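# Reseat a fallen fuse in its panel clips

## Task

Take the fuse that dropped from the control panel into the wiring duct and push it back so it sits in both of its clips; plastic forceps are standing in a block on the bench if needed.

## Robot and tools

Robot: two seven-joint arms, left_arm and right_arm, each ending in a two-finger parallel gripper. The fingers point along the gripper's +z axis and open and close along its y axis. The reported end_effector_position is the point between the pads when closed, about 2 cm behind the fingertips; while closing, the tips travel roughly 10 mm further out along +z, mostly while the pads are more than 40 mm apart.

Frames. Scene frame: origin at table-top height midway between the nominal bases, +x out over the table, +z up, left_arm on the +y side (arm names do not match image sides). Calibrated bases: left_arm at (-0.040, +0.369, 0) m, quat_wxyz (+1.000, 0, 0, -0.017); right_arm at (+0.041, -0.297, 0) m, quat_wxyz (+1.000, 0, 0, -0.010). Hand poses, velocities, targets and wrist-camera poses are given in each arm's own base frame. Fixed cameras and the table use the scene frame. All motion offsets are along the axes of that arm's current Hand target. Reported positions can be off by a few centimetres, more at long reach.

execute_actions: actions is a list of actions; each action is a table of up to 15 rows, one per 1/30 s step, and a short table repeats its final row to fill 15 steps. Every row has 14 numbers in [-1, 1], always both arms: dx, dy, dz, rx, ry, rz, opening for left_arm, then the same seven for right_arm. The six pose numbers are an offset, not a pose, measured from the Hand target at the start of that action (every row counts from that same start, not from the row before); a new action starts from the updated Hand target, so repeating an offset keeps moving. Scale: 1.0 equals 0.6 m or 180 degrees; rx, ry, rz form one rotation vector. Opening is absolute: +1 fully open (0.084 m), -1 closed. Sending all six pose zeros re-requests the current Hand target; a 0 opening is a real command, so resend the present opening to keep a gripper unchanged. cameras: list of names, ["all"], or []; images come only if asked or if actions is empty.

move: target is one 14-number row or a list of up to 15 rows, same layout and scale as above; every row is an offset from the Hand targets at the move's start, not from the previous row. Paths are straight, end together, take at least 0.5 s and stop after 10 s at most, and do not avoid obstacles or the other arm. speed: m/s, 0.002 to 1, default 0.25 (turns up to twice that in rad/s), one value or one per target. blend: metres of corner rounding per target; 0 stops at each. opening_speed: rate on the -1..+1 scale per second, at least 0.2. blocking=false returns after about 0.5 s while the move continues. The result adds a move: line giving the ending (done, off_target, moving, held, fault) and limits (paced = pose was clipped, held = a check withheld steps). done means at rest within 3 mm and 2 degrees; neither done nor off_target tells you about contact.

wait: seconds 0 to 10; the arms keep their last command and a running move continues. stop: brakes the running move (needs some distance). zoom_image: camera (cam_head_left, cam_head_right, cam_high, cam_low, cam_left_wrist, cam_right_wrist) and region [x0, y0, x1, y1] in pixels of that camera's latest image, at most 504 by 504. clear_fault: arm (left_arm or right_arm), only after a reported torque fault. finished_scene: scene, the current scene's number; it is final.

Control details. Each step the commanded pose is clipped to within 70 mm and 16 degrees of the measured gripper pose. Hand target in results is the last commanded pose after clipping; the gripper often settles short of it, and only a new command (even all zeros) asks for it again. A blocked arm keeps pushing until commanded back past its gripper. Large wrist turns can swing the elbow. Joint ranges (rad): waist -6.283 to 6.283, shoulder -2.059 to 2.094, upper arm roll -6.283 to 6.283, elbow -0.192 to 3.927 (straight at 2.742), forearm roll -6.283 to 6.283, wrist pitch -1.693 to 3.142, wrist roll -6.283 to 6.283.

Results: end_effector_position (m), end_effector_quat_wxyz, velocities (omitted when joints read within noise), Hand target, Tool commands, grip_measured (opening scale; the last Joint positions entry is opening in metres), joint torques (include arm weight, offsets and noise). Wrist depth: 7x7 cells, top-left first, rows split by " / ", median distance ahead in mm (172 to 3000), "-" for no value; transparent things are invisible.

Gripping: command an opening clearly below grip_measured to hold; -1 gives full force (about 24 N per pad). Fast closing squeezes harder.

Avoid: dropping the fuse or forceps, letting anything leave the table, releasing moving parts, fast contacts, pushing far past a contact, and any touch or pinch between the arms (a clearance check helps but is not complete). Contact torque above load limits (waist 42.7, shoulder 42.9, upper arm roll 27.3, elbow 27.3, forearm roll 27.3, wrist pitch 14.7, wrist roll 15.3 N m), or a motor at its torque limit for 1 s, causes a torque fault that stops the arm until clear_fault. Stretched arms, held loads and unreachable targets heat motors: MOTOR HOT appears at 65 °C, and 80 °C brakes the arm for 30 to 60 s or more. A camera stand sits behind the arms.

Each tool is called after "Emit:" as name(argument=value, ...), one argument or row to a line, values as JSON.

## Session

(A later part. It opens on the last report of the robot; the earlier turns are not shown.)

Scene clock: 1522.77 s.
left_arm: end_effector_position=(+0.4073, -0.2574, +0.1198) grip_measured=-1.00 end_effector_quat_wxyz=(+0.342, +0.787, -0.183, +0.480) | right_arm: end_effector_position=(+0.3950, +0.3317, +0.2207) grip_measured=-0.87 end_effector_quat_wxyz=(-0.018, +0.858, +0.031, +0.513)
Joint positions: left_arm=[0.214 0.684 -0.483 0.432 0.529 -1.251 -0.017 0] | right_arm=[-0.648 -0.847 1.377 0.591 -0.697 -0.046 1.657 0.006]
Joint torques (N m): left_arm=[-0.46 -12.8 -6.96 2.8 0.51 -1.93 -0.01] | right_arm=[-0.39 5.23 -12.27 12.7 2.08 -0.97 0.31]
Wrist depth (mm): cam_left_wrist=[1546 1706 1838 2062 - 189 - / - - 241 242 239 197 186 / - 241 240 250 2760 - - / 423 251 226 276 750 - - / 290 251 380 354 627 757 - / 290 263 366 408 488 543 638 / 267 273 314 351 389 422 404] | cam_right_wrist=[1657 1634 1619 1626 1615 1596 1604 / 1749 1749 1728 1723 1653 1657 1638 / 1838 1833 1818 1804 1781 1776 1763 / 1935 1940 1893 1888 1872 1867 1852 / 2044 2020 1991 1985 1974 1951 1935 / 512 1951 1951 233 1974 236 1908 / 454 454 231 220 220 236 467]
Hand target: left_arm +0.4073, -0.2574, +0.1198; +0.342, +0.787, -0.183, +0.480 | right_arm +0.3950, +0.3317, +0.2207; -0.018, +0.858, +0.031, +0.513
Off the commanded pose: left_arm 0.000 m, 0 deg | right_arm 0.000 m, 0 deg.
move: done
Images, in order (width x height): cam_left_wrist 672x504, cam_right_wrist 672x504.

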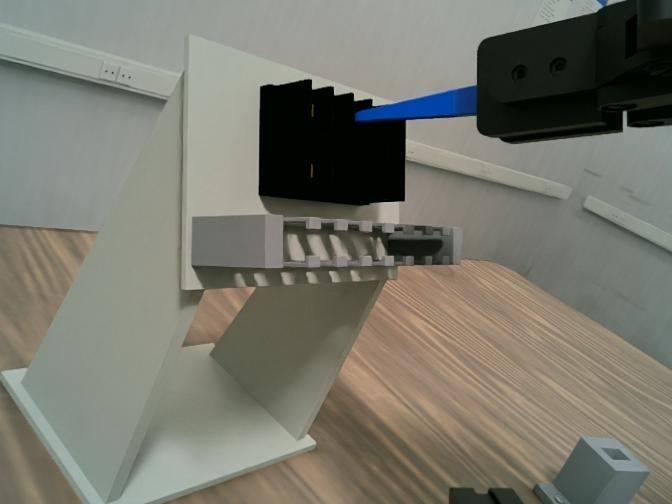

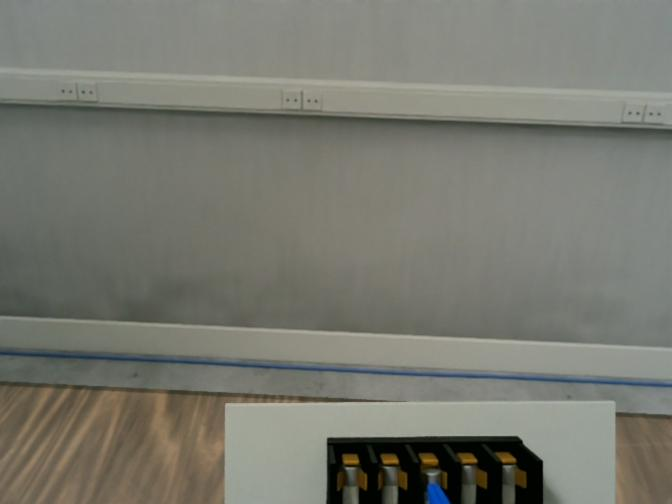

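Emit:
move(
  target=[
    [0,0,0,0,0,0,-1,0.0,-0.0008,0.0,0,0,0,-0.95],
    [0,0,0,0,0,0,-1,0.0,-0.0008,0.0083,0,0,0,-0.95],
  ],
  speed=0.02,
  opening_speed=0.3,
  cameras=["cam_right_wrist","cam_left_wrist"],
)

Emit:
zoom_image(
  camera="cam_right_wrist",
  region=[370, 384, 500, 504],
)

Emit:
zoom_image(
  camera="cam_left_wrist",
  region=[290, 70, 450, 210],
)

Scene clock: 1531.13 s.
left_arm: end_effector_position=(+0.4073, -0.2574, +0.1198) grip_measured=-1.00 end_effector_quat_wxyz=(+0.342, +0.787, -0.183, +0.480) | right_arm: end_effector_position=(+0.3993, +0.3325, +0.2184) grip_measured=-0.87 end_effector_quat_wxyz=(-0.018, +0.858, +0.031, +0.513)
Joint positions: left_arm=[0.214 0.684 -0.483 0.432 0.529 -1.251 -0.017 0] | right_arm=[-0.677 -0.853 1.395 0.601 -0.697 -0.06 1.661 0.006]
Joint torques (N m): left_arm=[-0.41 -13.13 -6.83 2.93 0.34 -1.93 -0.02] | right_arm=[-0.01 5.77 -12.46 12.57 2.29 -1.01 0.4]
Wrist depth (mm): cam_left_wrist=[1560 1694 1838 2014 - 190 - / - - 240 241 238 197 184 / - 241 240 250 2749 - - / 424 251 226 275 753 - - / 291 251 380 355 626 759 - / 290 263 367 409 486 544 637 / 268 273 314 351 389 422 405] | cam_right_wrist=[1649 1638 1622 1615 1615 1600 1596 / 1745 1736 1732 1711 1649 1653 1630 / 1828 1823 1813 1809 1790 1776 1758 / 1935 1903 1898 1893 1867 1867 1857 / 2038 2020 2002 1996 1979 1957 1962 / 509 1940 1957 229 1957 231 1930 / 450 452 226 221 217 224 463]
Hand target: left_arm +0.4073, -0.2574, +0.1198; +0.342, +0.787, -0.183, +0.480 | right_arm +0.3993, +0.3325, +0.2184; -0.018, +0.858, +0.031, +0.513
Off the commanded pose: left_arm 0.000 m, 0 deg | right_arm 0.000 m, 0 deg.
move: done
Images, in order (width x height): cam_left_wrist 672x504, cam_right_wrist 672x504.

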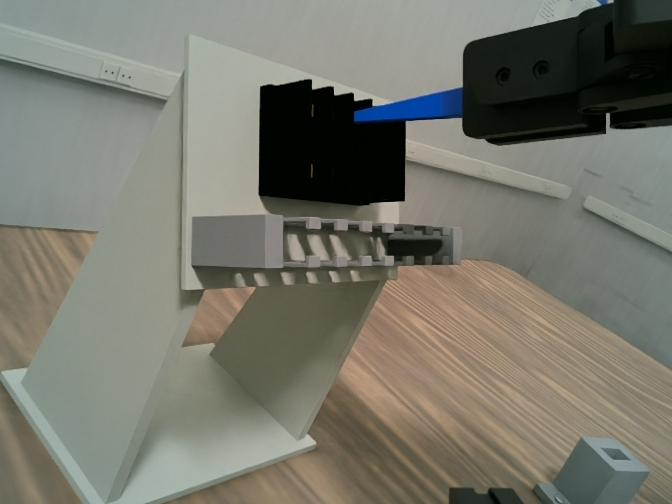

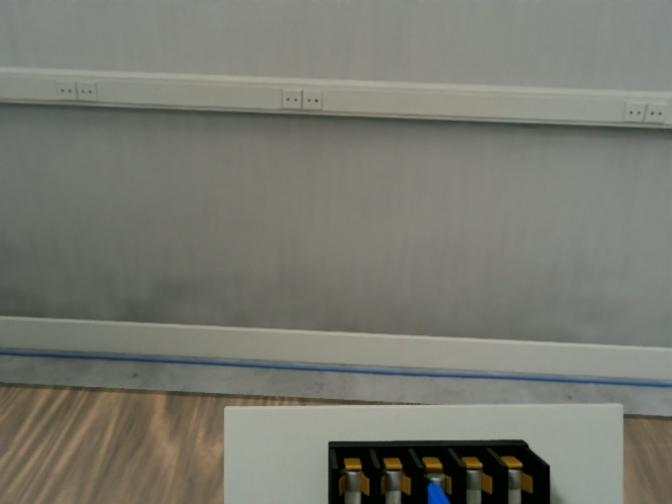

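Scaled by 3.877 from the camera's 672x504 image, which has a finer 960x720 frame.

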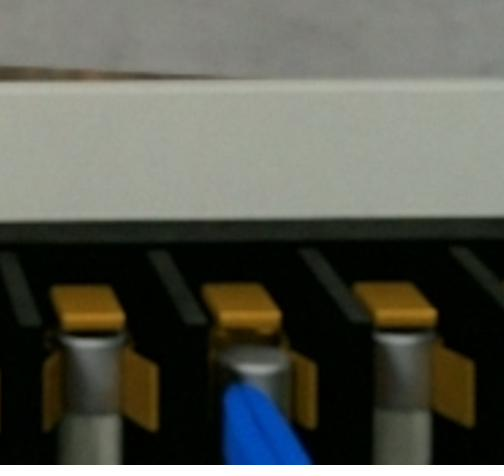

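Scaled by 3.150 from the camera's 672x504 image, which has a finer 960x720 frame.

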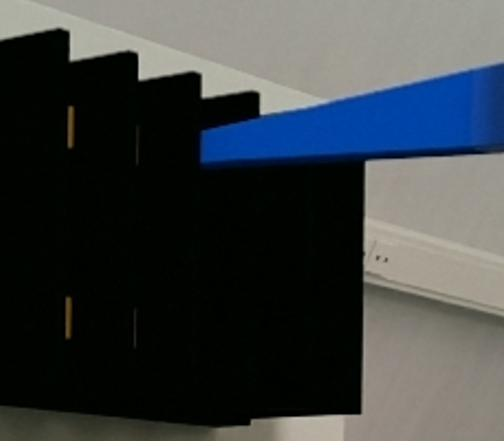

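Emit:
move(
  target=[
    [0,0,0,0,0,0,-1,0.0,0.0,-0.005,0,0,0,-1],
    [0,0,0,0,0,0,-1,0.0,0.0017,-0.005,0,0,0,-1],
    [0,0,0,0,0,0,-1,0.0,0.0017,0.005,0,0,0,-1],
  ],
  speed=0.02,
  opening_speed=0.3,
  cameras=["cam_right_wrist","cam_left_wrist"],
)

Emit:
zoom_image(
  camera="cam_right_wrist",
  region=[370, 384, 500, 504],
)

Emit:
zoom_image(
  camera="cam_left_wrist",
  region=[290, 60, 500, 210],
)

Scene clock: 1550.27 s.
left_arm: end_effector_position=(+0.4073, -0.2574, +0.1198) grip_measured=-1.00 end_effector_quat_wxyz=(+0.342, +0.787, -0.183, +0.480) | right_arm: end_effector_position=(+0.4020, +0.3316, +0.2170) grip_measured=-0.87 end_effector_quat_wxyz=(-0.018, +0.858, +0.031, +0.513)
Joint positions: left_arm=[0.214 0.684 -0.483 0.432 0.529 -1.251 -0.017 0] | right_arm=[-0.693 -0.858 1.403 0.603 -0.697 -0.071 1.663 0.006]
Joint torques (N m): left_arm=[-0.3 -12.85 -6.97 2.88 0.39 -1.83 -0.09] | right_arm=[-0.91 5.91 -11.83 11.43 2.04 -0.71 0.32]
Wrist depth (mm): cam_left_wrist=[1553 1706 1828 2020 - 195 - / - - 240 242 239 197 183 / - 241 240 250 2727 - - / 423 251 226 275 754 - - / 290 251 380 355 626 759 - / 290 263 367 407 486 541 637 / 268 273 313 352 389 423 404] | cam_right_wrist=[1638 1645 1622 1615 1607 1596 1596 / 1741 1728 1728 1728 1657 1638 1622 / 1818 1818 1799 1790 1776 1754 1767 / 1935 1930 1908 1888 1857 1852 1838 / 2038 2008 1996 1979 1974 1957 1930 / 506 1935 1957 515 1974 230 1919 / 448 - 223 219 214 221 462]
Hand target: left_arm +0.4073, -0.2574, +0.1198; +0.342, +0.787, -0.183, +0.480 | right_arm +0.4020, +0.3316, +0.2170; -0.018, +0.858, +0.031, +0.513
Off the commanded pose: left_arm 0.000 m, 0 deg | right_arm 0.000 m, 0 deg.
move: done
Images, in order (width x height): cam_left_wrist 672x504, cam_right_wrist 672x504.

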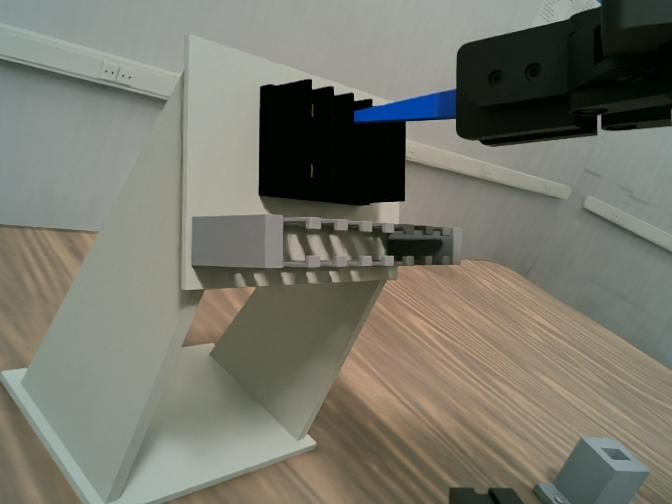

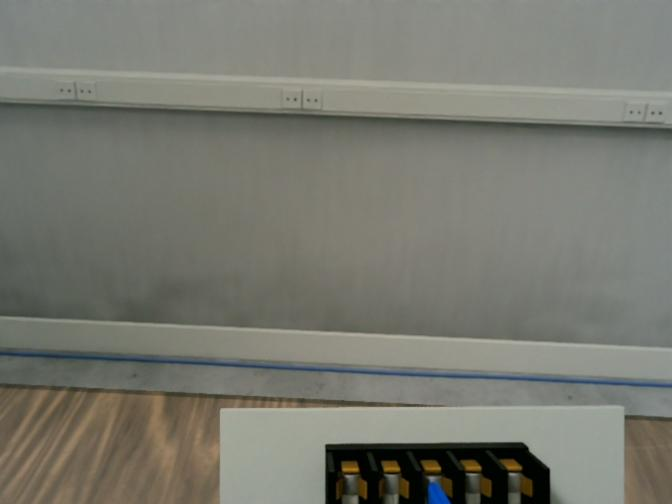

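Scaled by 3.877 from the camera's 672x504 image, which has a finer 960x720 frame.

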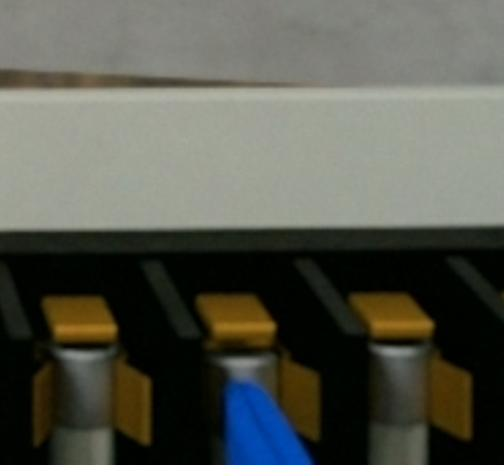

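Scaled by 2.400 from the camera's 672x504 image, which has a finer 960x720 frame.

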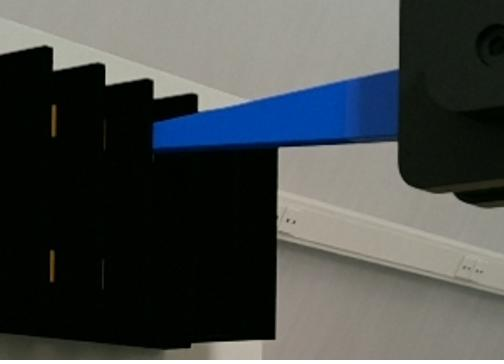

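Emit:
move(
  target=[
    [0,0,0,0,0,0,-1,0.0,0.0,-0.0183,0,0,0,-1],
    [0,0,0,0,0,0,-1,-0.041,0.0,-0.0183,0,0,0,-1],
  ],
  speed=0.05,
  cameras=["cam_right_wrist","cam_left_wrist"],
)

Emit:
zoom_image(
  camera="cam_right_wrist",
  region=[370, 350, 510, 504],
)

Emit:
zoom_image(
  camera="cam_left_wrist",
  region=[290, 60, 500, 210],
)

Scene clock: 1562.67 s.
left_arm: end_effector_position=(+0.4073, -0.2574, +0.1198) grip_measured=-1.00 end_effector_quat_wxyz=(+0.342, +0.787, -0.183, +0.480) | right_arm: end_effector_position=(+0.3808, +0.3301, +0.2005) grip_measured=-0.87 end_effector_quat_wxyz=(-0.018, +0.858, +0.031, +0.513)
Joint positions: left_arm=[0.214 0.684 -0.483 0.432 0.529 -1.251 -0.017 0] | right_arm=[-0.631 -0.905 1.415 0.549 -0.676 -0.074 1.707 0.006]
Joint torques (N m): left_arm=[-0.52 -12.83 -7.17 2.88 0.24 -1.92 -0.04] | right_arm=[0.07 5.55 -12.67 11.12 2.33 -0.84 0.33]
Wrist depth (mm): cam_left_wrist=[1560 1673 1852 2112 2389 - - / - - 240 250 - 192 - / - 241 240 249 281 195 187 / 423 252 226 276 715 - - / 291 251 380 355 627 757 - / 291 263 368 407 488 544 640 / 268 273 314 351 389 422 403] | cam_right_wrist=[1665 1645 1634 1638 1622 1622 1611 / 1754 1749 1741 1728 1711 1715 1649 / 1857 1847 1833 1823 1813 1795 1790 / 1957 1946 1919 1898 1888 1867 1882 / 2026 2032 1996 1968 1968 1935 1957 / 501 502 234 223 224 239 497 / 427 429 234 223 220 239 439]
Hand target: left_arm +0.4073, -0.2574, +0.1198; +0.342, +0.787, -0.183, +0.480 | right_arm +0.3807, +0.3301, +0.2005; -0.018, +0.858, +0.031, +0.513
Off the commanded pose: left_arm 0.000 m, 0 deg | right_arm 0.000 m, 0 deg.
move: done
Images, in order (width x height): cam_left_wrist 672x504, cam_right_wrist 672x504.

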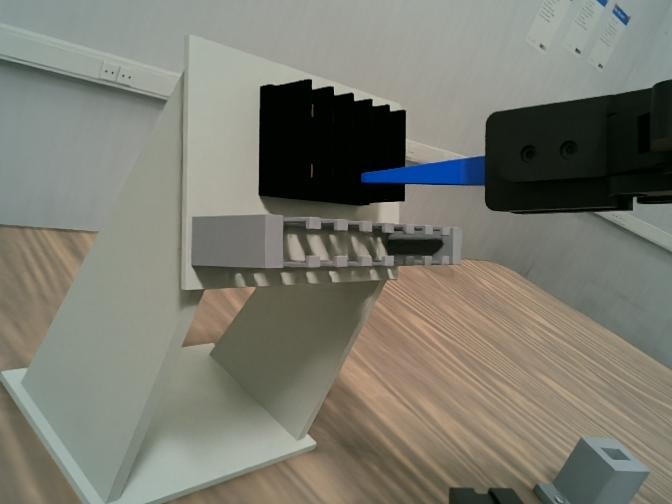

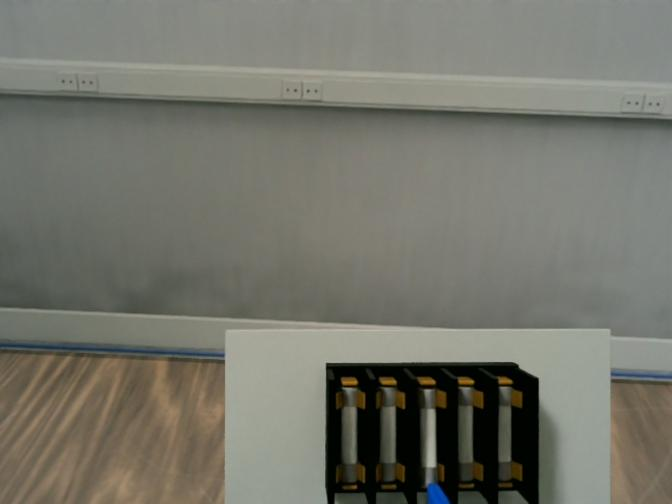

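Scaled by 3.273 from the camera's 672x504 image, which has a finer 960x720 frame.

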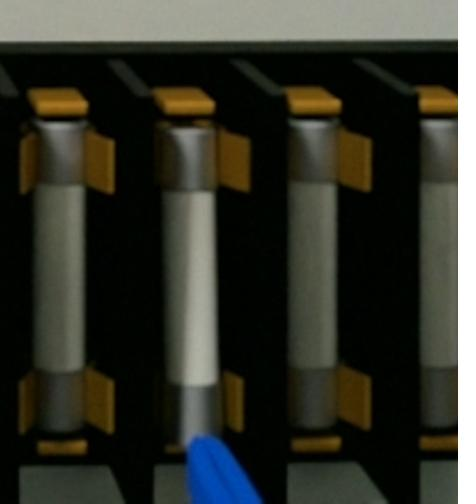

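Scaled by 2.400 from the camera's 672x504 image, which has a finer 960x720 frame.

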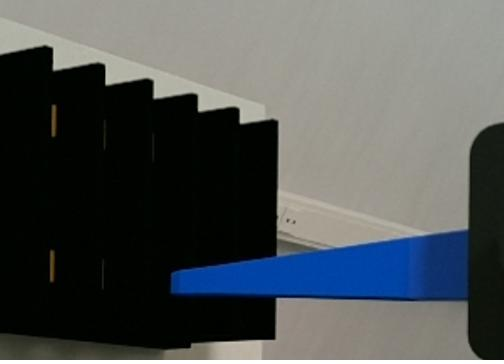

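Emit:
move(
  target=[0,0,0,0,0,0,-1,0.001,0.0003,0.0175,0,0,0,-1],
  speed=0.02,
  cameras=["cam_right_wrist","cam_left_wrist"],
)

Emit:
zoom_image(
  camera="cam_right_wrist",
  region=[370, 350, 510, 504],
)

Scene clock: 1572.53 s.
left_arm: end_effector_position=(+0.4073, -0.2574, +0.1198) grip_measured=-1.00 end_effector_quat_wxyz=(+0.342, +0.787, -0.183, +0.480) | right_arm: end_effector_position=(+0.3903, +0.3306, +0.1961) grip_measured=-0.87 end_effector_quat_wxyz=(-0.018, +0.858, +0.031, +0.513)
Joint positions: left_arm=[0.214 0.684 -0.483 0.432 0.529 -1.251 -0.017 0] | right_arm=[-0.689 -0.92 1.446 0.567 -0.675 -0.105 1.713 0.006]
Joint torques (N m): left_arm=[-0.43 -12.55 -6.99 2.98 0.38 -2.04 0.03] | right_arm=[-1.33 6.35 -13.24 10.75 2.25 -0.57 0.34]
Wrist depth (mm): cam_left_wrist=[1533 1715 1842 2138 2286 - - / - - 240 241 - 203 - / - 241 240 250 282 201 - / 424 252 226 275 715 - - / 290 250 380 355 629 760 - / 290 263 366 409 488 542 638 / 268 273 314 351 389 423 404] | cam_right_wrist=[1653 1649 1645 1619 1611 1611 1604 / 1745 1745 1728 1723 1711 1711 1698 / 1852 1828 1828 1813 1799 1785 1767 / 1940 1924 1903 1888 1893 1867 1857 / 2038 2014 1979 1968 1935 1940 1946 / 492 - 223 224 214 228 490 / 421 422 223 213 213 215 433]
Hand target: left_arm +0.4073, -0.2574, +0.1198; +0.342, +0.787, -0.183, +0.480 | right_arm +0.3903, +0.3306, +0.1961; -0.018, +0.858, +0.031, +0.513
Off the commanded pose: left_arm 0.000 m, 0 deg | right_arm 0.000 m, 0 deg.
move: done
Images, in order (width x height): cam_left_wrist 672x504, cam_right_wrist 672x504.

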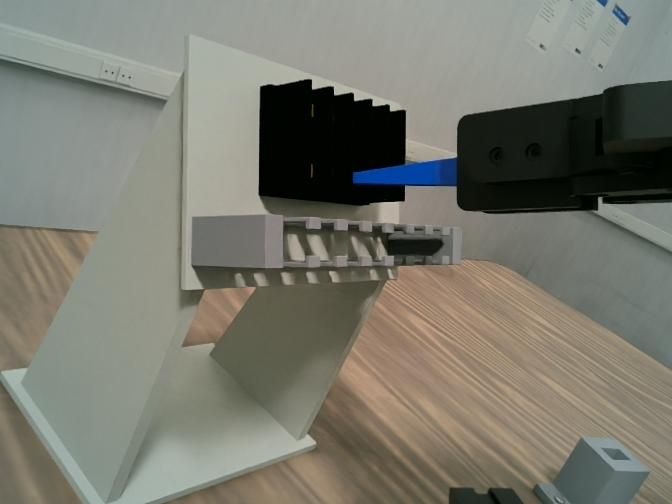

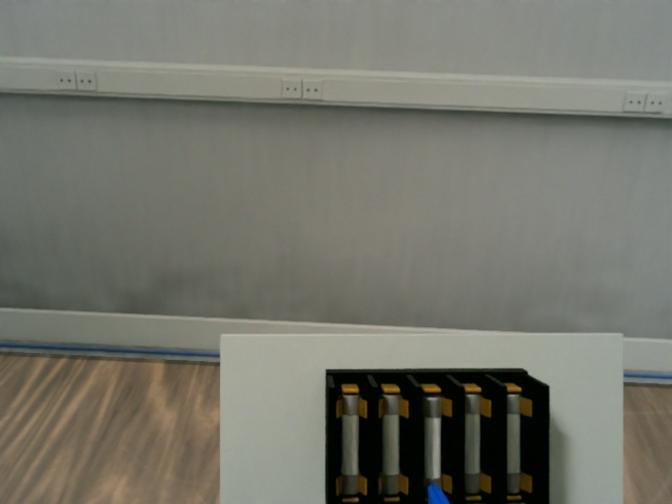

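Scaled by 3.273 from the camera's 672x504 image, which has a finer 960x720 frame.

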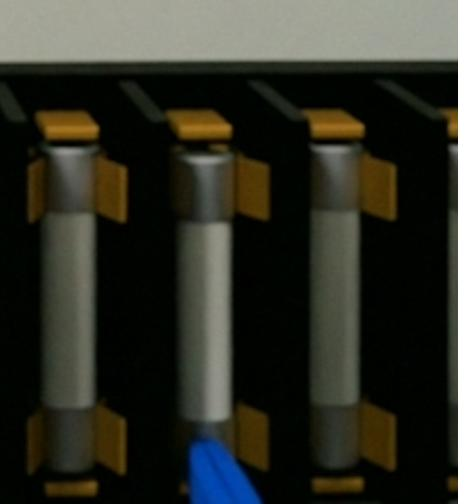

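Emit:
move(
  target=[0,0,0,0,0,0,-1,0.0,0.0,0.0058,0,0,0,-1],
  speed=0.02,
  cameras=["cam_right_wrist","cam_left_wrist"],
)

Emit:
zoom_image(
  camera="cam_right_wrist",
  region=[370, 350, 510, 504],
)

Emit:
zoom_image(
  camera="cam_left_wrist",
  region=[290, 60, 500, 210],
)

Scene clock: 1580.63 s.
left_arm: end_effector_position=(+0.4073, -0.2574, +0.1198) grip_measured=-1.00 end_effector_quat_wxyz=(+0.342, +0.787, -0.183, +0.480) | right_arm: end_effector_position=(+0.3932, +0.3310, +0.1944) grip_measured=-0.87 end_effector_quat_wxyz=(-0.019, +0.858, +0.031, +0.513) end_effector_velocity=(+0.003, -0.005, +0.000) end_effector_angular_velocity=(-0.004, -0.002, -0.014)
Joint positions: left_arm=[0.214 0.684 -0.483 0.432 0.529 -1.251 -0.017 0] | right_arm=[-0.707 -0.925 1.457 0.574 -0.674 -0.116 1.715 0.006]
Joint velocities: left_arm=[within noise] | right_arm=[-0.006 -0.001 0 -0.001 0.001 0.008 -0.001 0]
Joint torques (N m): left_arm=[-0.31 -12.82 -7.06 2.93 0.36 -1.92 0.07] | right_arm=[-13.52 5.83 -14.61 2.7 2.35 5.21 0.35]
Wrist depth (mm): cam_left_wrist=[1546 1698 1823 2125 2279 - - / - - 240 241 281 - - / - 241 240 250 237 199 - / 423 252 226 276 715 - - / 290 251 380 354 629 760 - / 290 263 367 408 487 543 638 / 268 273 313 351 387 423 404] | cam_right_wrist=[1657 1634 1630 1630 1611 1604 1600 / 1763 1736 1732 1719 1698 1681 1698 / 1852 1838 1823 1804 1799 1776 1776 / 1924 1908 1908 1903 1888 1862 1862 / 2008 1991 1985 1946 1951 1930 1957 / 492 - 221 222 210 224 468 / 419 420 221 209 206 211 415]
Hand target: left_arm +0.4073, -0.2574, +0.1198; +0.342, +0.787, -0.183, +0.480 | right_arm +0.3933, +0.3308, +0.1944; -0.018, +0.858, +0.031, +0.513
Off the commanded pose: left_arm 0.000 m, 0 deg | right_arm 0.000 m, 0 deg.
move: done
Images, in order (width x height): cam_left_wrist 672x504, cam_right_wrist 672x504.

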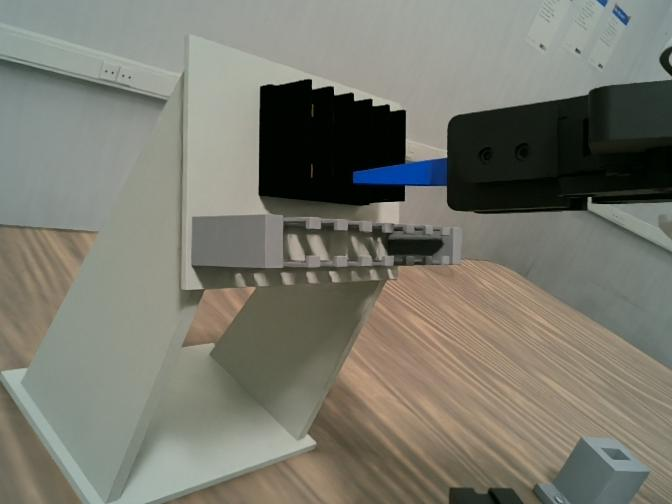

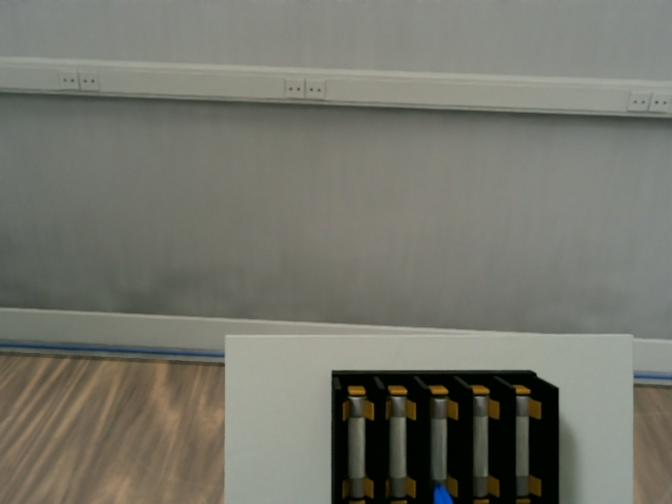

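Scaled by 3.273 from the camera's 672x504 image, which has a finer 960x720 frame.

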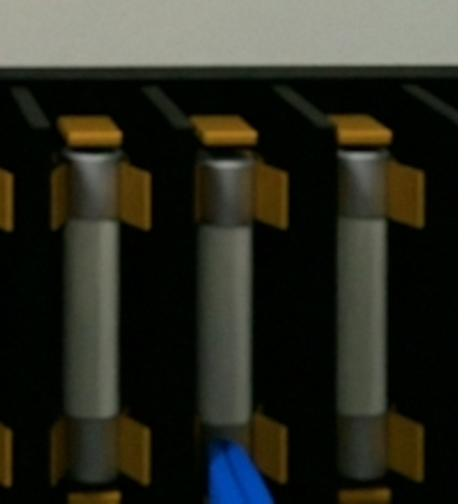

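Scaled by 2.400 from the camera's 672x504 image, which has a finer 960x720 frame.

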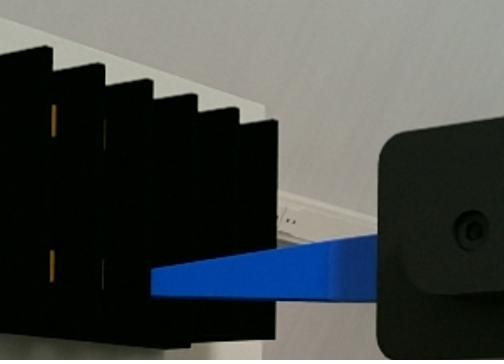

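Emit:
move(
  target=[
    [0,0,0,0,0,0,-1,0.0,0.0,-0.05,0,0,0,-1],
    [0,0,0,0,0,0,-1,-0.05,0.0,-0.05,0,0,0,-1],
  ],
  speed=0.08,
  cameras=["cam_right_wrist","cam_left_wrist"],
)

Emit:
zoom_image(
  camera="cam_right_wrist",
  region=[320, 320, 540, 500],
)

Emit:
zoom_image(
  camera="cam_right_wrist",
  region=[380, 330, 490, 450],
)

Scene clock: 1592.60 s.
left_arm: end_effector_position=(+0.4073, -0.2574, +0.1198) grip_measured=-1.00 end_effector_quat_wxyz=(+0.342, +0.787, -0.183, +0.480) | right_arm: end_effector_position=(+0.3528, +0.3279, +0.1822) grip_measured=-0.87 end_effector_quat_wxyz=(-0.018, +0.858, +0.031, +0.513)
Joint positions: left_arm=[0.214 0.684 -0.483 0.432 0.529 -1.251 -0.017 0] | right_arm=[-0.539 -0.948 1.432 0.486 -0.65 -0.056 1.759 0.006]
Joint torques (N m): left_arm=[-0.32 -12.57 -6.95 3.05 0.34 -1.94 0.02] | right_arm=[-0.4 5.71 -12.33 9.99 2.16 -0.81 0.3]
Wrist depth (mm): cam_left_wrist=[1553 1694 1818 2112 2397 2805 - / - - 240 250 2585 - - / - 241 240 250 2727 - - / 424 251 226 275 239 197 180 / 291 251 380 354 602 663 - / 290 263 367 408 488 544 587 / 268 273 313 352 389 423 404] | cam_right_wrist=[1665 1690 1657 1661 1661 1649 1634 / 1785 1781 1763 1749 1736 1745 1728 / 1872 1862 1867 1852 1823 1818 1809 / 1996 1946 1914 252 254 256 1908 / 545 - 251 239 240 256 1957 / 473 475 250 251 253 255 471 / 403 404 214 216 253 240 400]
Hand target: left_arm +0.4073, -0.2574, +0.1198; +0.342, +0.787, -0.183, +0.480 | right_arm +0.3528, +0.3279, +0.1822; -0.018, +0.858, +0.031, +0.513
Off the commanded pose: left_arm 0.000 m, 0 deg | right_arm 0.000 m, 0 deg.
move: done
Images, in order (width x height): cam_left_wrist 672x504, cam_right_wrist 672x504.

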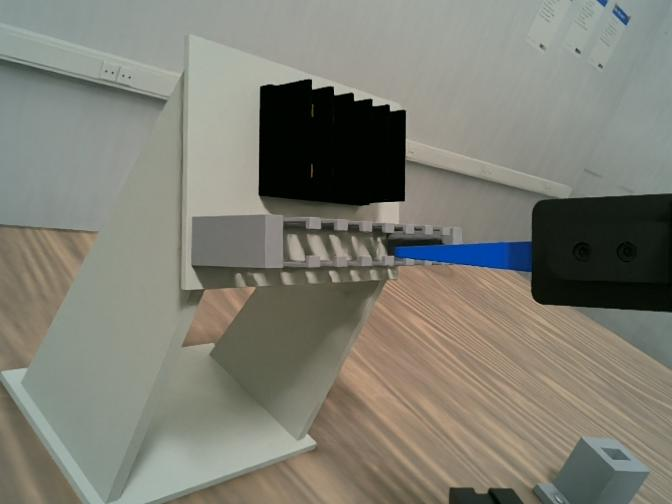

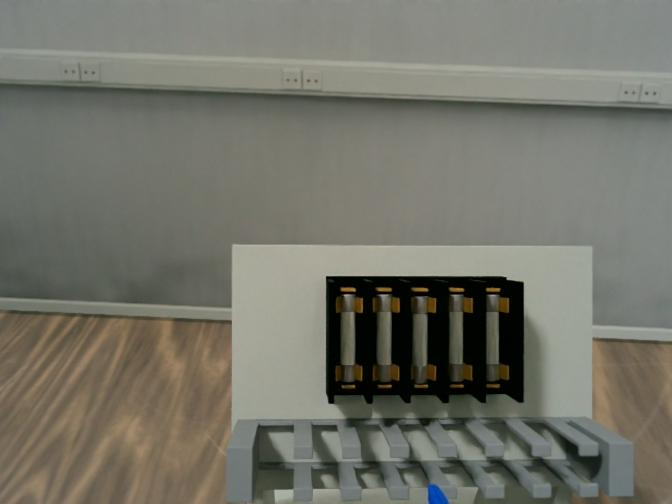

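Scaled by 2.291 from the camera's 672x504 image, which has a finer 960x720 frame.

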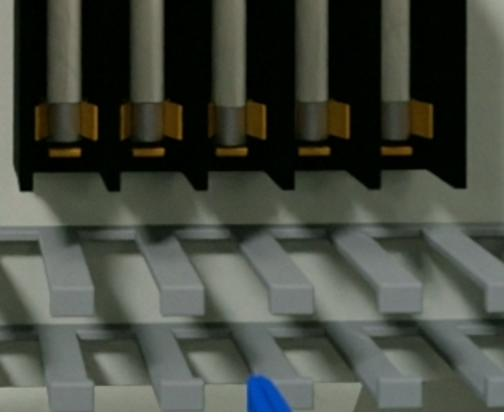

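Scaled by 4.200 from the camera's 672x504 image, which has a finer 960x720 frame.

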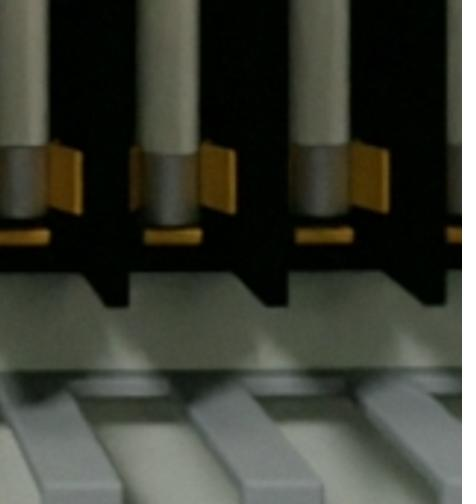

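Emit:
zoom_image(
  camera="cam_right_wrist",
  region=[370, 270, 480, 400],
)

Emit:
zoom_image(
  camera="cam_right_wrist",
  region=[325, 270, 525, 410],
)

Scaled by 3.877 from the camera's 672x504 image, which has a finer 960x720 frame.

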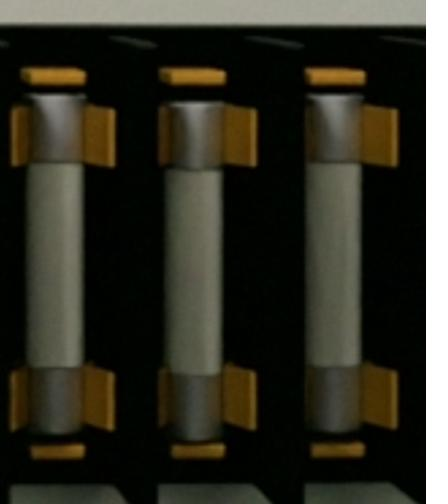

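Scaled by 2.520 from the camera's 672x504 image, which has a finer 960x720 frame.

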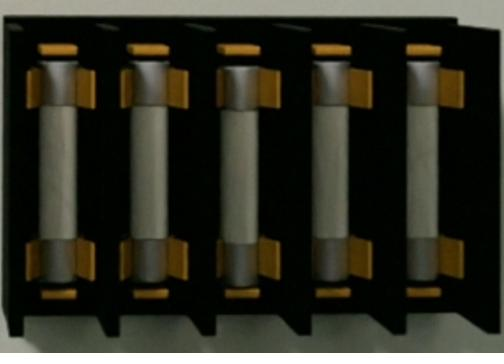

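Emit:
move(
  target=[
    [0,0,0,0,0,0,-1,0.0895,0.0,0.0,0,0,0,-1],
    [0,0,0,0,0,0,-1,0.0895,0.0,0.0367,0,0,0,-1],
    [0,0,0,0,0,0,-1,0.0895,0.0,0.0467,0,0,0,-1],
  ],
  speed=[0.12,0.06,0.02],
  cameras=["cam_right_wrist"],
)

Emit:
zoom_image(
  camera="cam_right_wrist",
  region=[370, 384, 500, 504],
)

Scene clock: 1610.30 s.
left_arm: end_effector_position=(+0.4073, -0.2574, +0.1198) grip_measured=-1.00 end_effector_quat_wxyz=(+0.342, +0.787, -0.183, +0.480) | right_arm: end_effector_position=(+0.4028, +0.3315, +0.2162) grip_measured=-0.87 end_effector_quat_wxyz=(-0.018, +0.858, +0.031, +0.513)
Joint positions: left_arm=[0.214 0.684 -0.483 0.432 0.529 -1.251 -0.017 0] | right_arm=[-0.699 -0.86 1.406 0.604 -0.698 -0.075 1.665 0.006]
Joint torques (N m): left_arm=[-0.37 -12.89 -6.93 2.79 0.47 -1.9 0.03] | right_arm=[-0.28 5.7 -12.55 12.36 2.27 -0.9 0.47]
Wrist depth (mm): cam_left_wrist=[1553 1702 1842 2014 - 196 - / - - 240 242 232 198 178 / - 241 240 250 2760 - - / 422 252 226 275 754 - - / 290 251 380 356 629 756 - / 291 263 366 408 487 542 638 / 267 273 314 351 388 423 405] | cam_right_wrist=[1642 1642 1619 1619 1611 1593 1578 / 1745 1723 1715 1681 1649 1642 1622 / 1833 1823 1809 1795 1790 1781 1758 / 1924 1908 1903 1893 1862 1852 1852 / 2032 2020 2020 2008 1962 1957 1940 / 506 1940 1962 1957 1968 228 1919 / 448 - 222 217 213 220 445]
Hand target: left_arm +0.4073, -0.2574, +0.1198; +0.342, +0.787, -0.183, +0.480 | right_arm +0.4028, +0.3315, +0.2162; -0.018, +0.858, +0.031, +0.513
Off the commanded pose: left_arm 0.000 m, 0 deg | right_arm 0.000 m, 0 deg.
move: done
Images, in order (width x height): cam_right_wrist 672x504.

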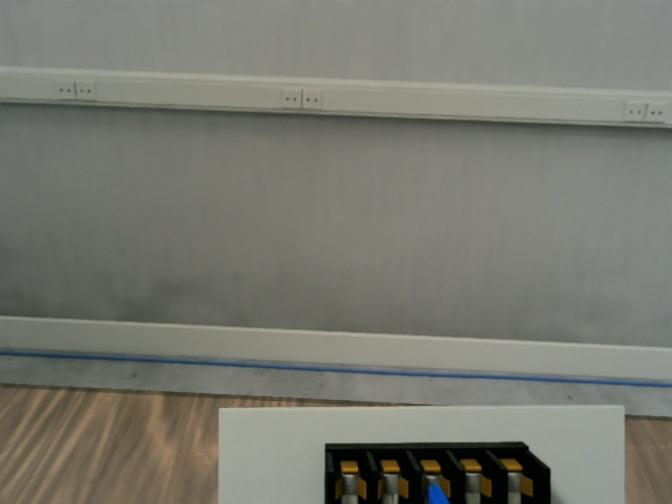

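Scaled by 3.877 from the camera's 672x504 image, which has a finer 960x720 frame.

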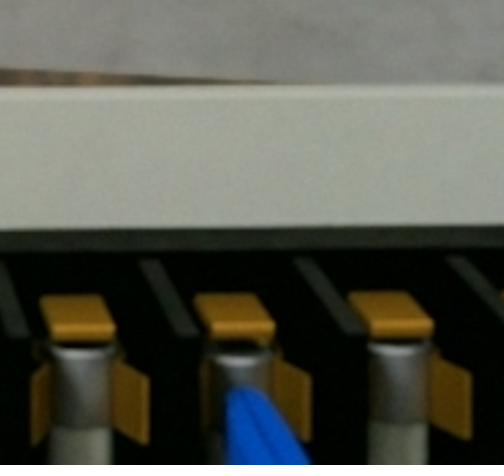

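Emit:
move(
  target=[0,0,0,0,0,0,-1,0.0,0.0,0.005,0,0,0,-1],
  speed=0.02,
  cameras=["cam_right_wrist"],
)

Emit:
zoom_image(
  camera="cam_right_wrist",
  region=[370, 384, 500, 504],
)

Scene clock: 1615.77 s.
left_arm: end_effector_position=(+0.4073, -0.2574, +0.1198) grip_measured=-1.00 end_effector_quat_wxyz=(+0.342, +0.787, -0.183, +0.480) | right_arm: end_effector_position=(+0.4054, +0.3318, +0.2148) grip_measured=-0.87 end_effector_quat_wxyz=(-0.019, +0.858, +0.031, +0.513)
Joint positions: left_arm=[0.214 0.684 -0.483 0.432 0.529 -1.251 -0.017 0] | right_arm=[-0.715 -0.865 1.416 0.61 -0.697 -0.084 1.667 0.006]
Joint torques (N m): left_arm=[-0.45 -13.04 -6.92 3.03 0.28 -1.97 0] | right_arm=[-13.74 6.13 -14.48 2.5 2.32 5.72 0.33]
Wrist depth (mm): cam_left_wrist=[1550 1706 1842 - - 194 - / - - 240 241 230 196 - / - 241 240 250 2749 - - / 424 251 226 275 751 - - / 290 252 380 355 630 760 - / 291 263 366 407 485 542 637 / 267 274 313 351 388 423 404] | cam_right_wrist=[1649 1638 1630 1615 1607 1585 1585 / 1741 1711 1719 1698 1661 1638 1634 / 1833 1818 1804 1781 1795 1758 1741 / 1919 1924 1898 1877 1872 1847 1847 / 2050 2020 2002 1979 1951 1935 1940 / 505 1930 1930 512 1979 1882 1974 / 447 - 220 215 208 217 442]
Hand target: left_arm +0.4073, -0.2574, +0.1198; +0.342, +0.787, -0.183, +0.480 | right_arm +0.4054, +0.3317, +0.2148; -0.018, +0.858, +0.031, +0.513
Off the commanded pose: left_arm 0.000 m, 0 deg | right_arm 0.000 m, 0 deg.
move: done
Images, in order (width x height): cam_right_wrist 672x504.

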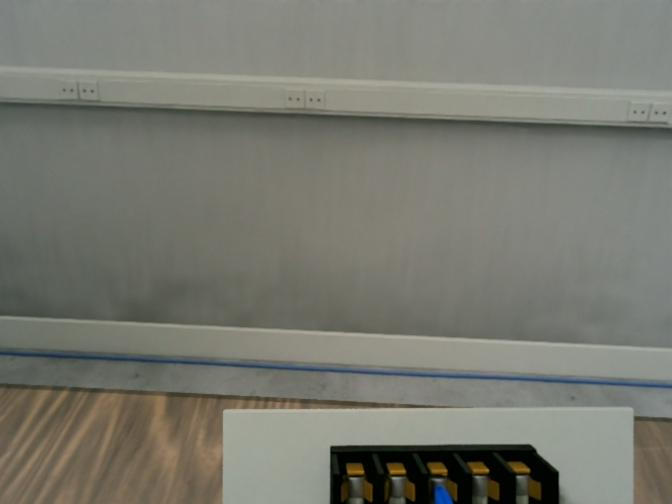

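Scaled by 3.877 from the camera's 672x504 image, which has a finer 960x720 frame.

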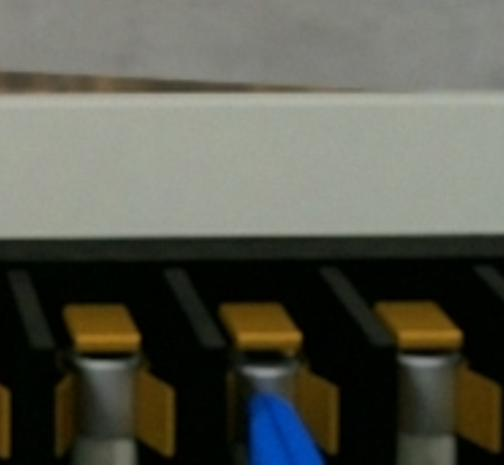

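Emit:
move(
  target=[
    [0,0,0,0,0,0,-1,0,0,-0.1167,0,0,0,-1],
    [0,0,0,0,0,0,-1,-0.0613,0.3638,-0.0618,-0.0632,-0.3388,0.1058,-1],
  ],
  speed=[0.1,0.2],
  cameras=["all"],
)

Emit:
zoom_image(
  camera="cam_left_wrist",
  region=[230, 60, 480, 240],
)

Emit:
zoom_image(
  camera="cam_low",
  region=[140, 180, 250, 310],
)

Emit:
zoom_image(
  camera="cam_high",
  region=[240, 200, 330, 290],
)

Scene clock: 1644.70 s.
left_arm: end_effector_position=(+0.4073, -0.2574, +0.1198) grip_measured=-1.00 end_effector_quat_wxyz=(+0.342, +0.787, -0.183, +0.480) | right_arm: end_effector_position=(+0.3711, +0.1104, +0.1999) grip_measured=-0.87 end_effector_quat_wxyz=(+0.000, +0.989, -0.148, +0.000)
Joint positions: left_arm=[0.214 0.684 -0.483 0.432 0.529 -1.251 -0.017 0] | right_arm=[0.19 -0.251 0.094 0.772 0.027 1.022 0.564 0.006]
Joint torques (N m): left_arm=[-0.19 -12.58 -6.92 2.81 0.52 -2 -0.07] | right_arm=[-0.33 -9.36 -0.49 19.34 0.29 -1.85 0.03]
Wrist depth (mm): cam_left_wrist=[1564 1706 1842 2112 2414 2839 - / - - 240 250 2566 - - / - 241 240 250 2782 - - / 423 251 226 276 752 - - / 290 251 380 354 628 761 - / 290 262 367 407 487 544 639 / 268 273 314 353 389 422 403] | cam_right_wrist=[329 330 331 332 333 334 335 / 329 330 331 332 333 334 334 / 329 330 331 331 332 333 334 / 328 329 330 331 331 333 334 / 328 329 330 331 331 333 334 / 328 329 329 330 326 332 333 / 327 328 329 330 331 331 333]
Hand target: left_arm +0.4073, -0.2574, +0.1198; +0.342, +0.787, -0.183, +0.480 | right_arm +0.3711, +0.1104, +0.1999; +0.000, +0.989, -0.148, +0.000
Off the commanded pose: left_arm 0.000 m, 0 deg | right_arm 0.000 m, 0 deg.
move: done

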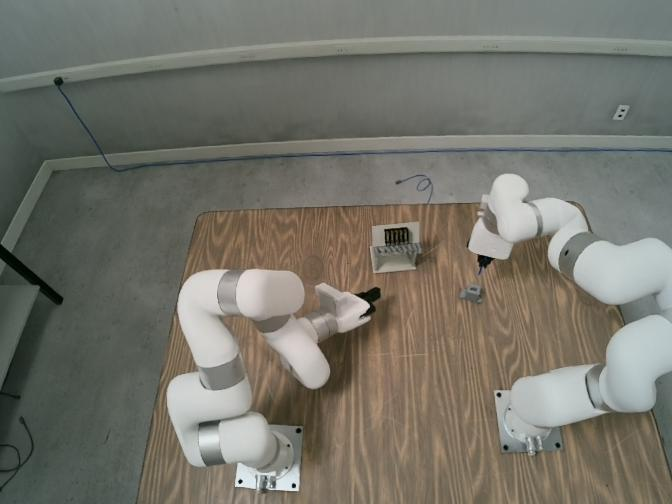

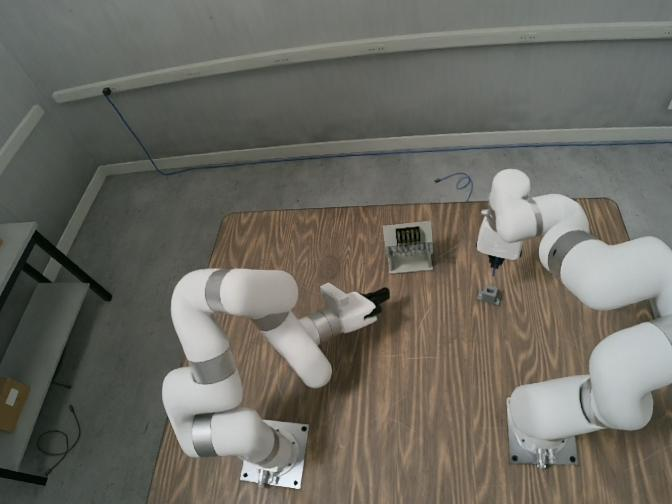

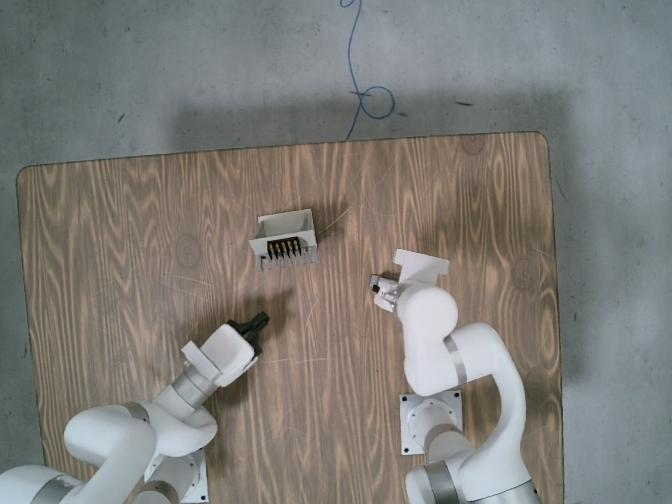

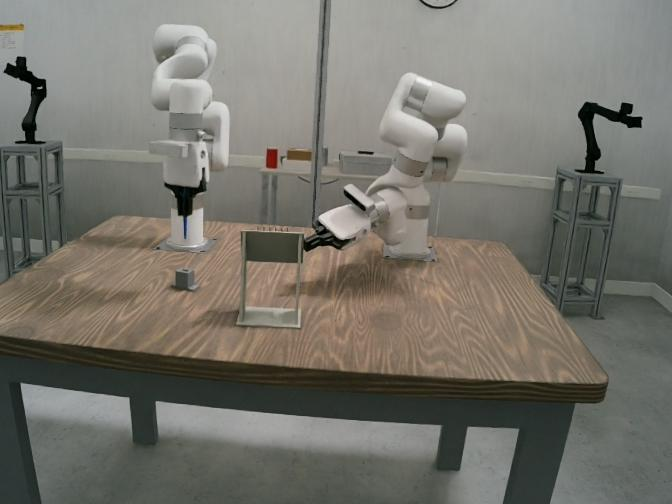

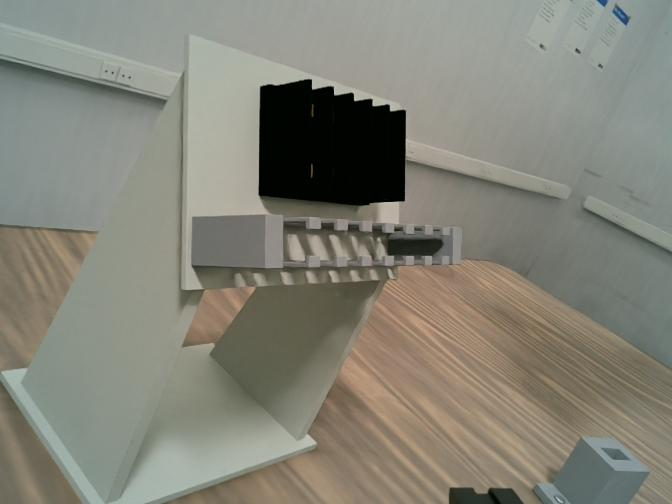

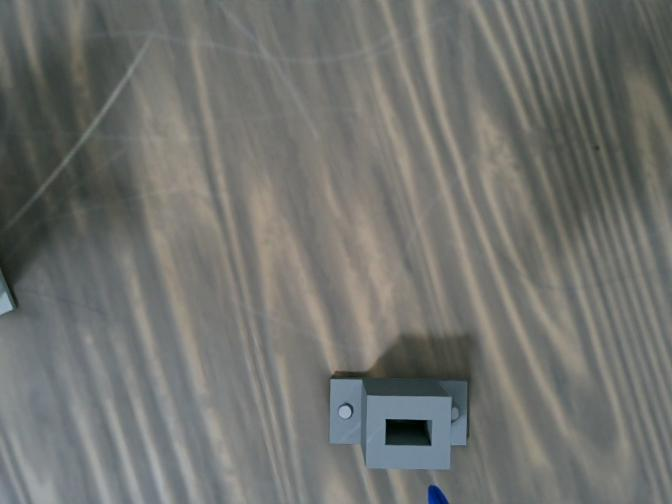

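Scaled by 2.016 from the camera's 672x504 image, which has a finer 960x720 frame.

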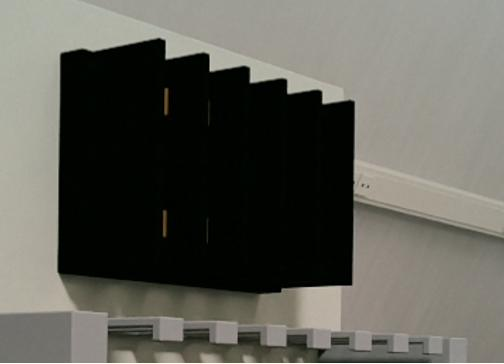

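Scaled by 3.877 from the camera's 672x504 image, which has a finer 960x720 frame.

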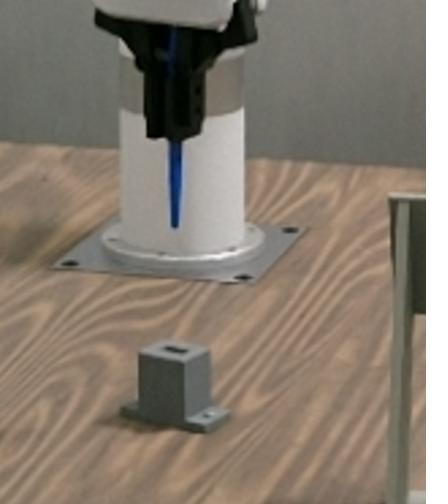

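Scaled by 5.600 from the camera's 672x504 image, which has a finer 960x720 frame.

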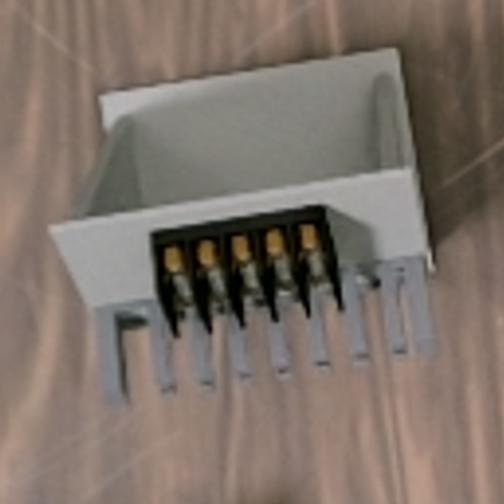

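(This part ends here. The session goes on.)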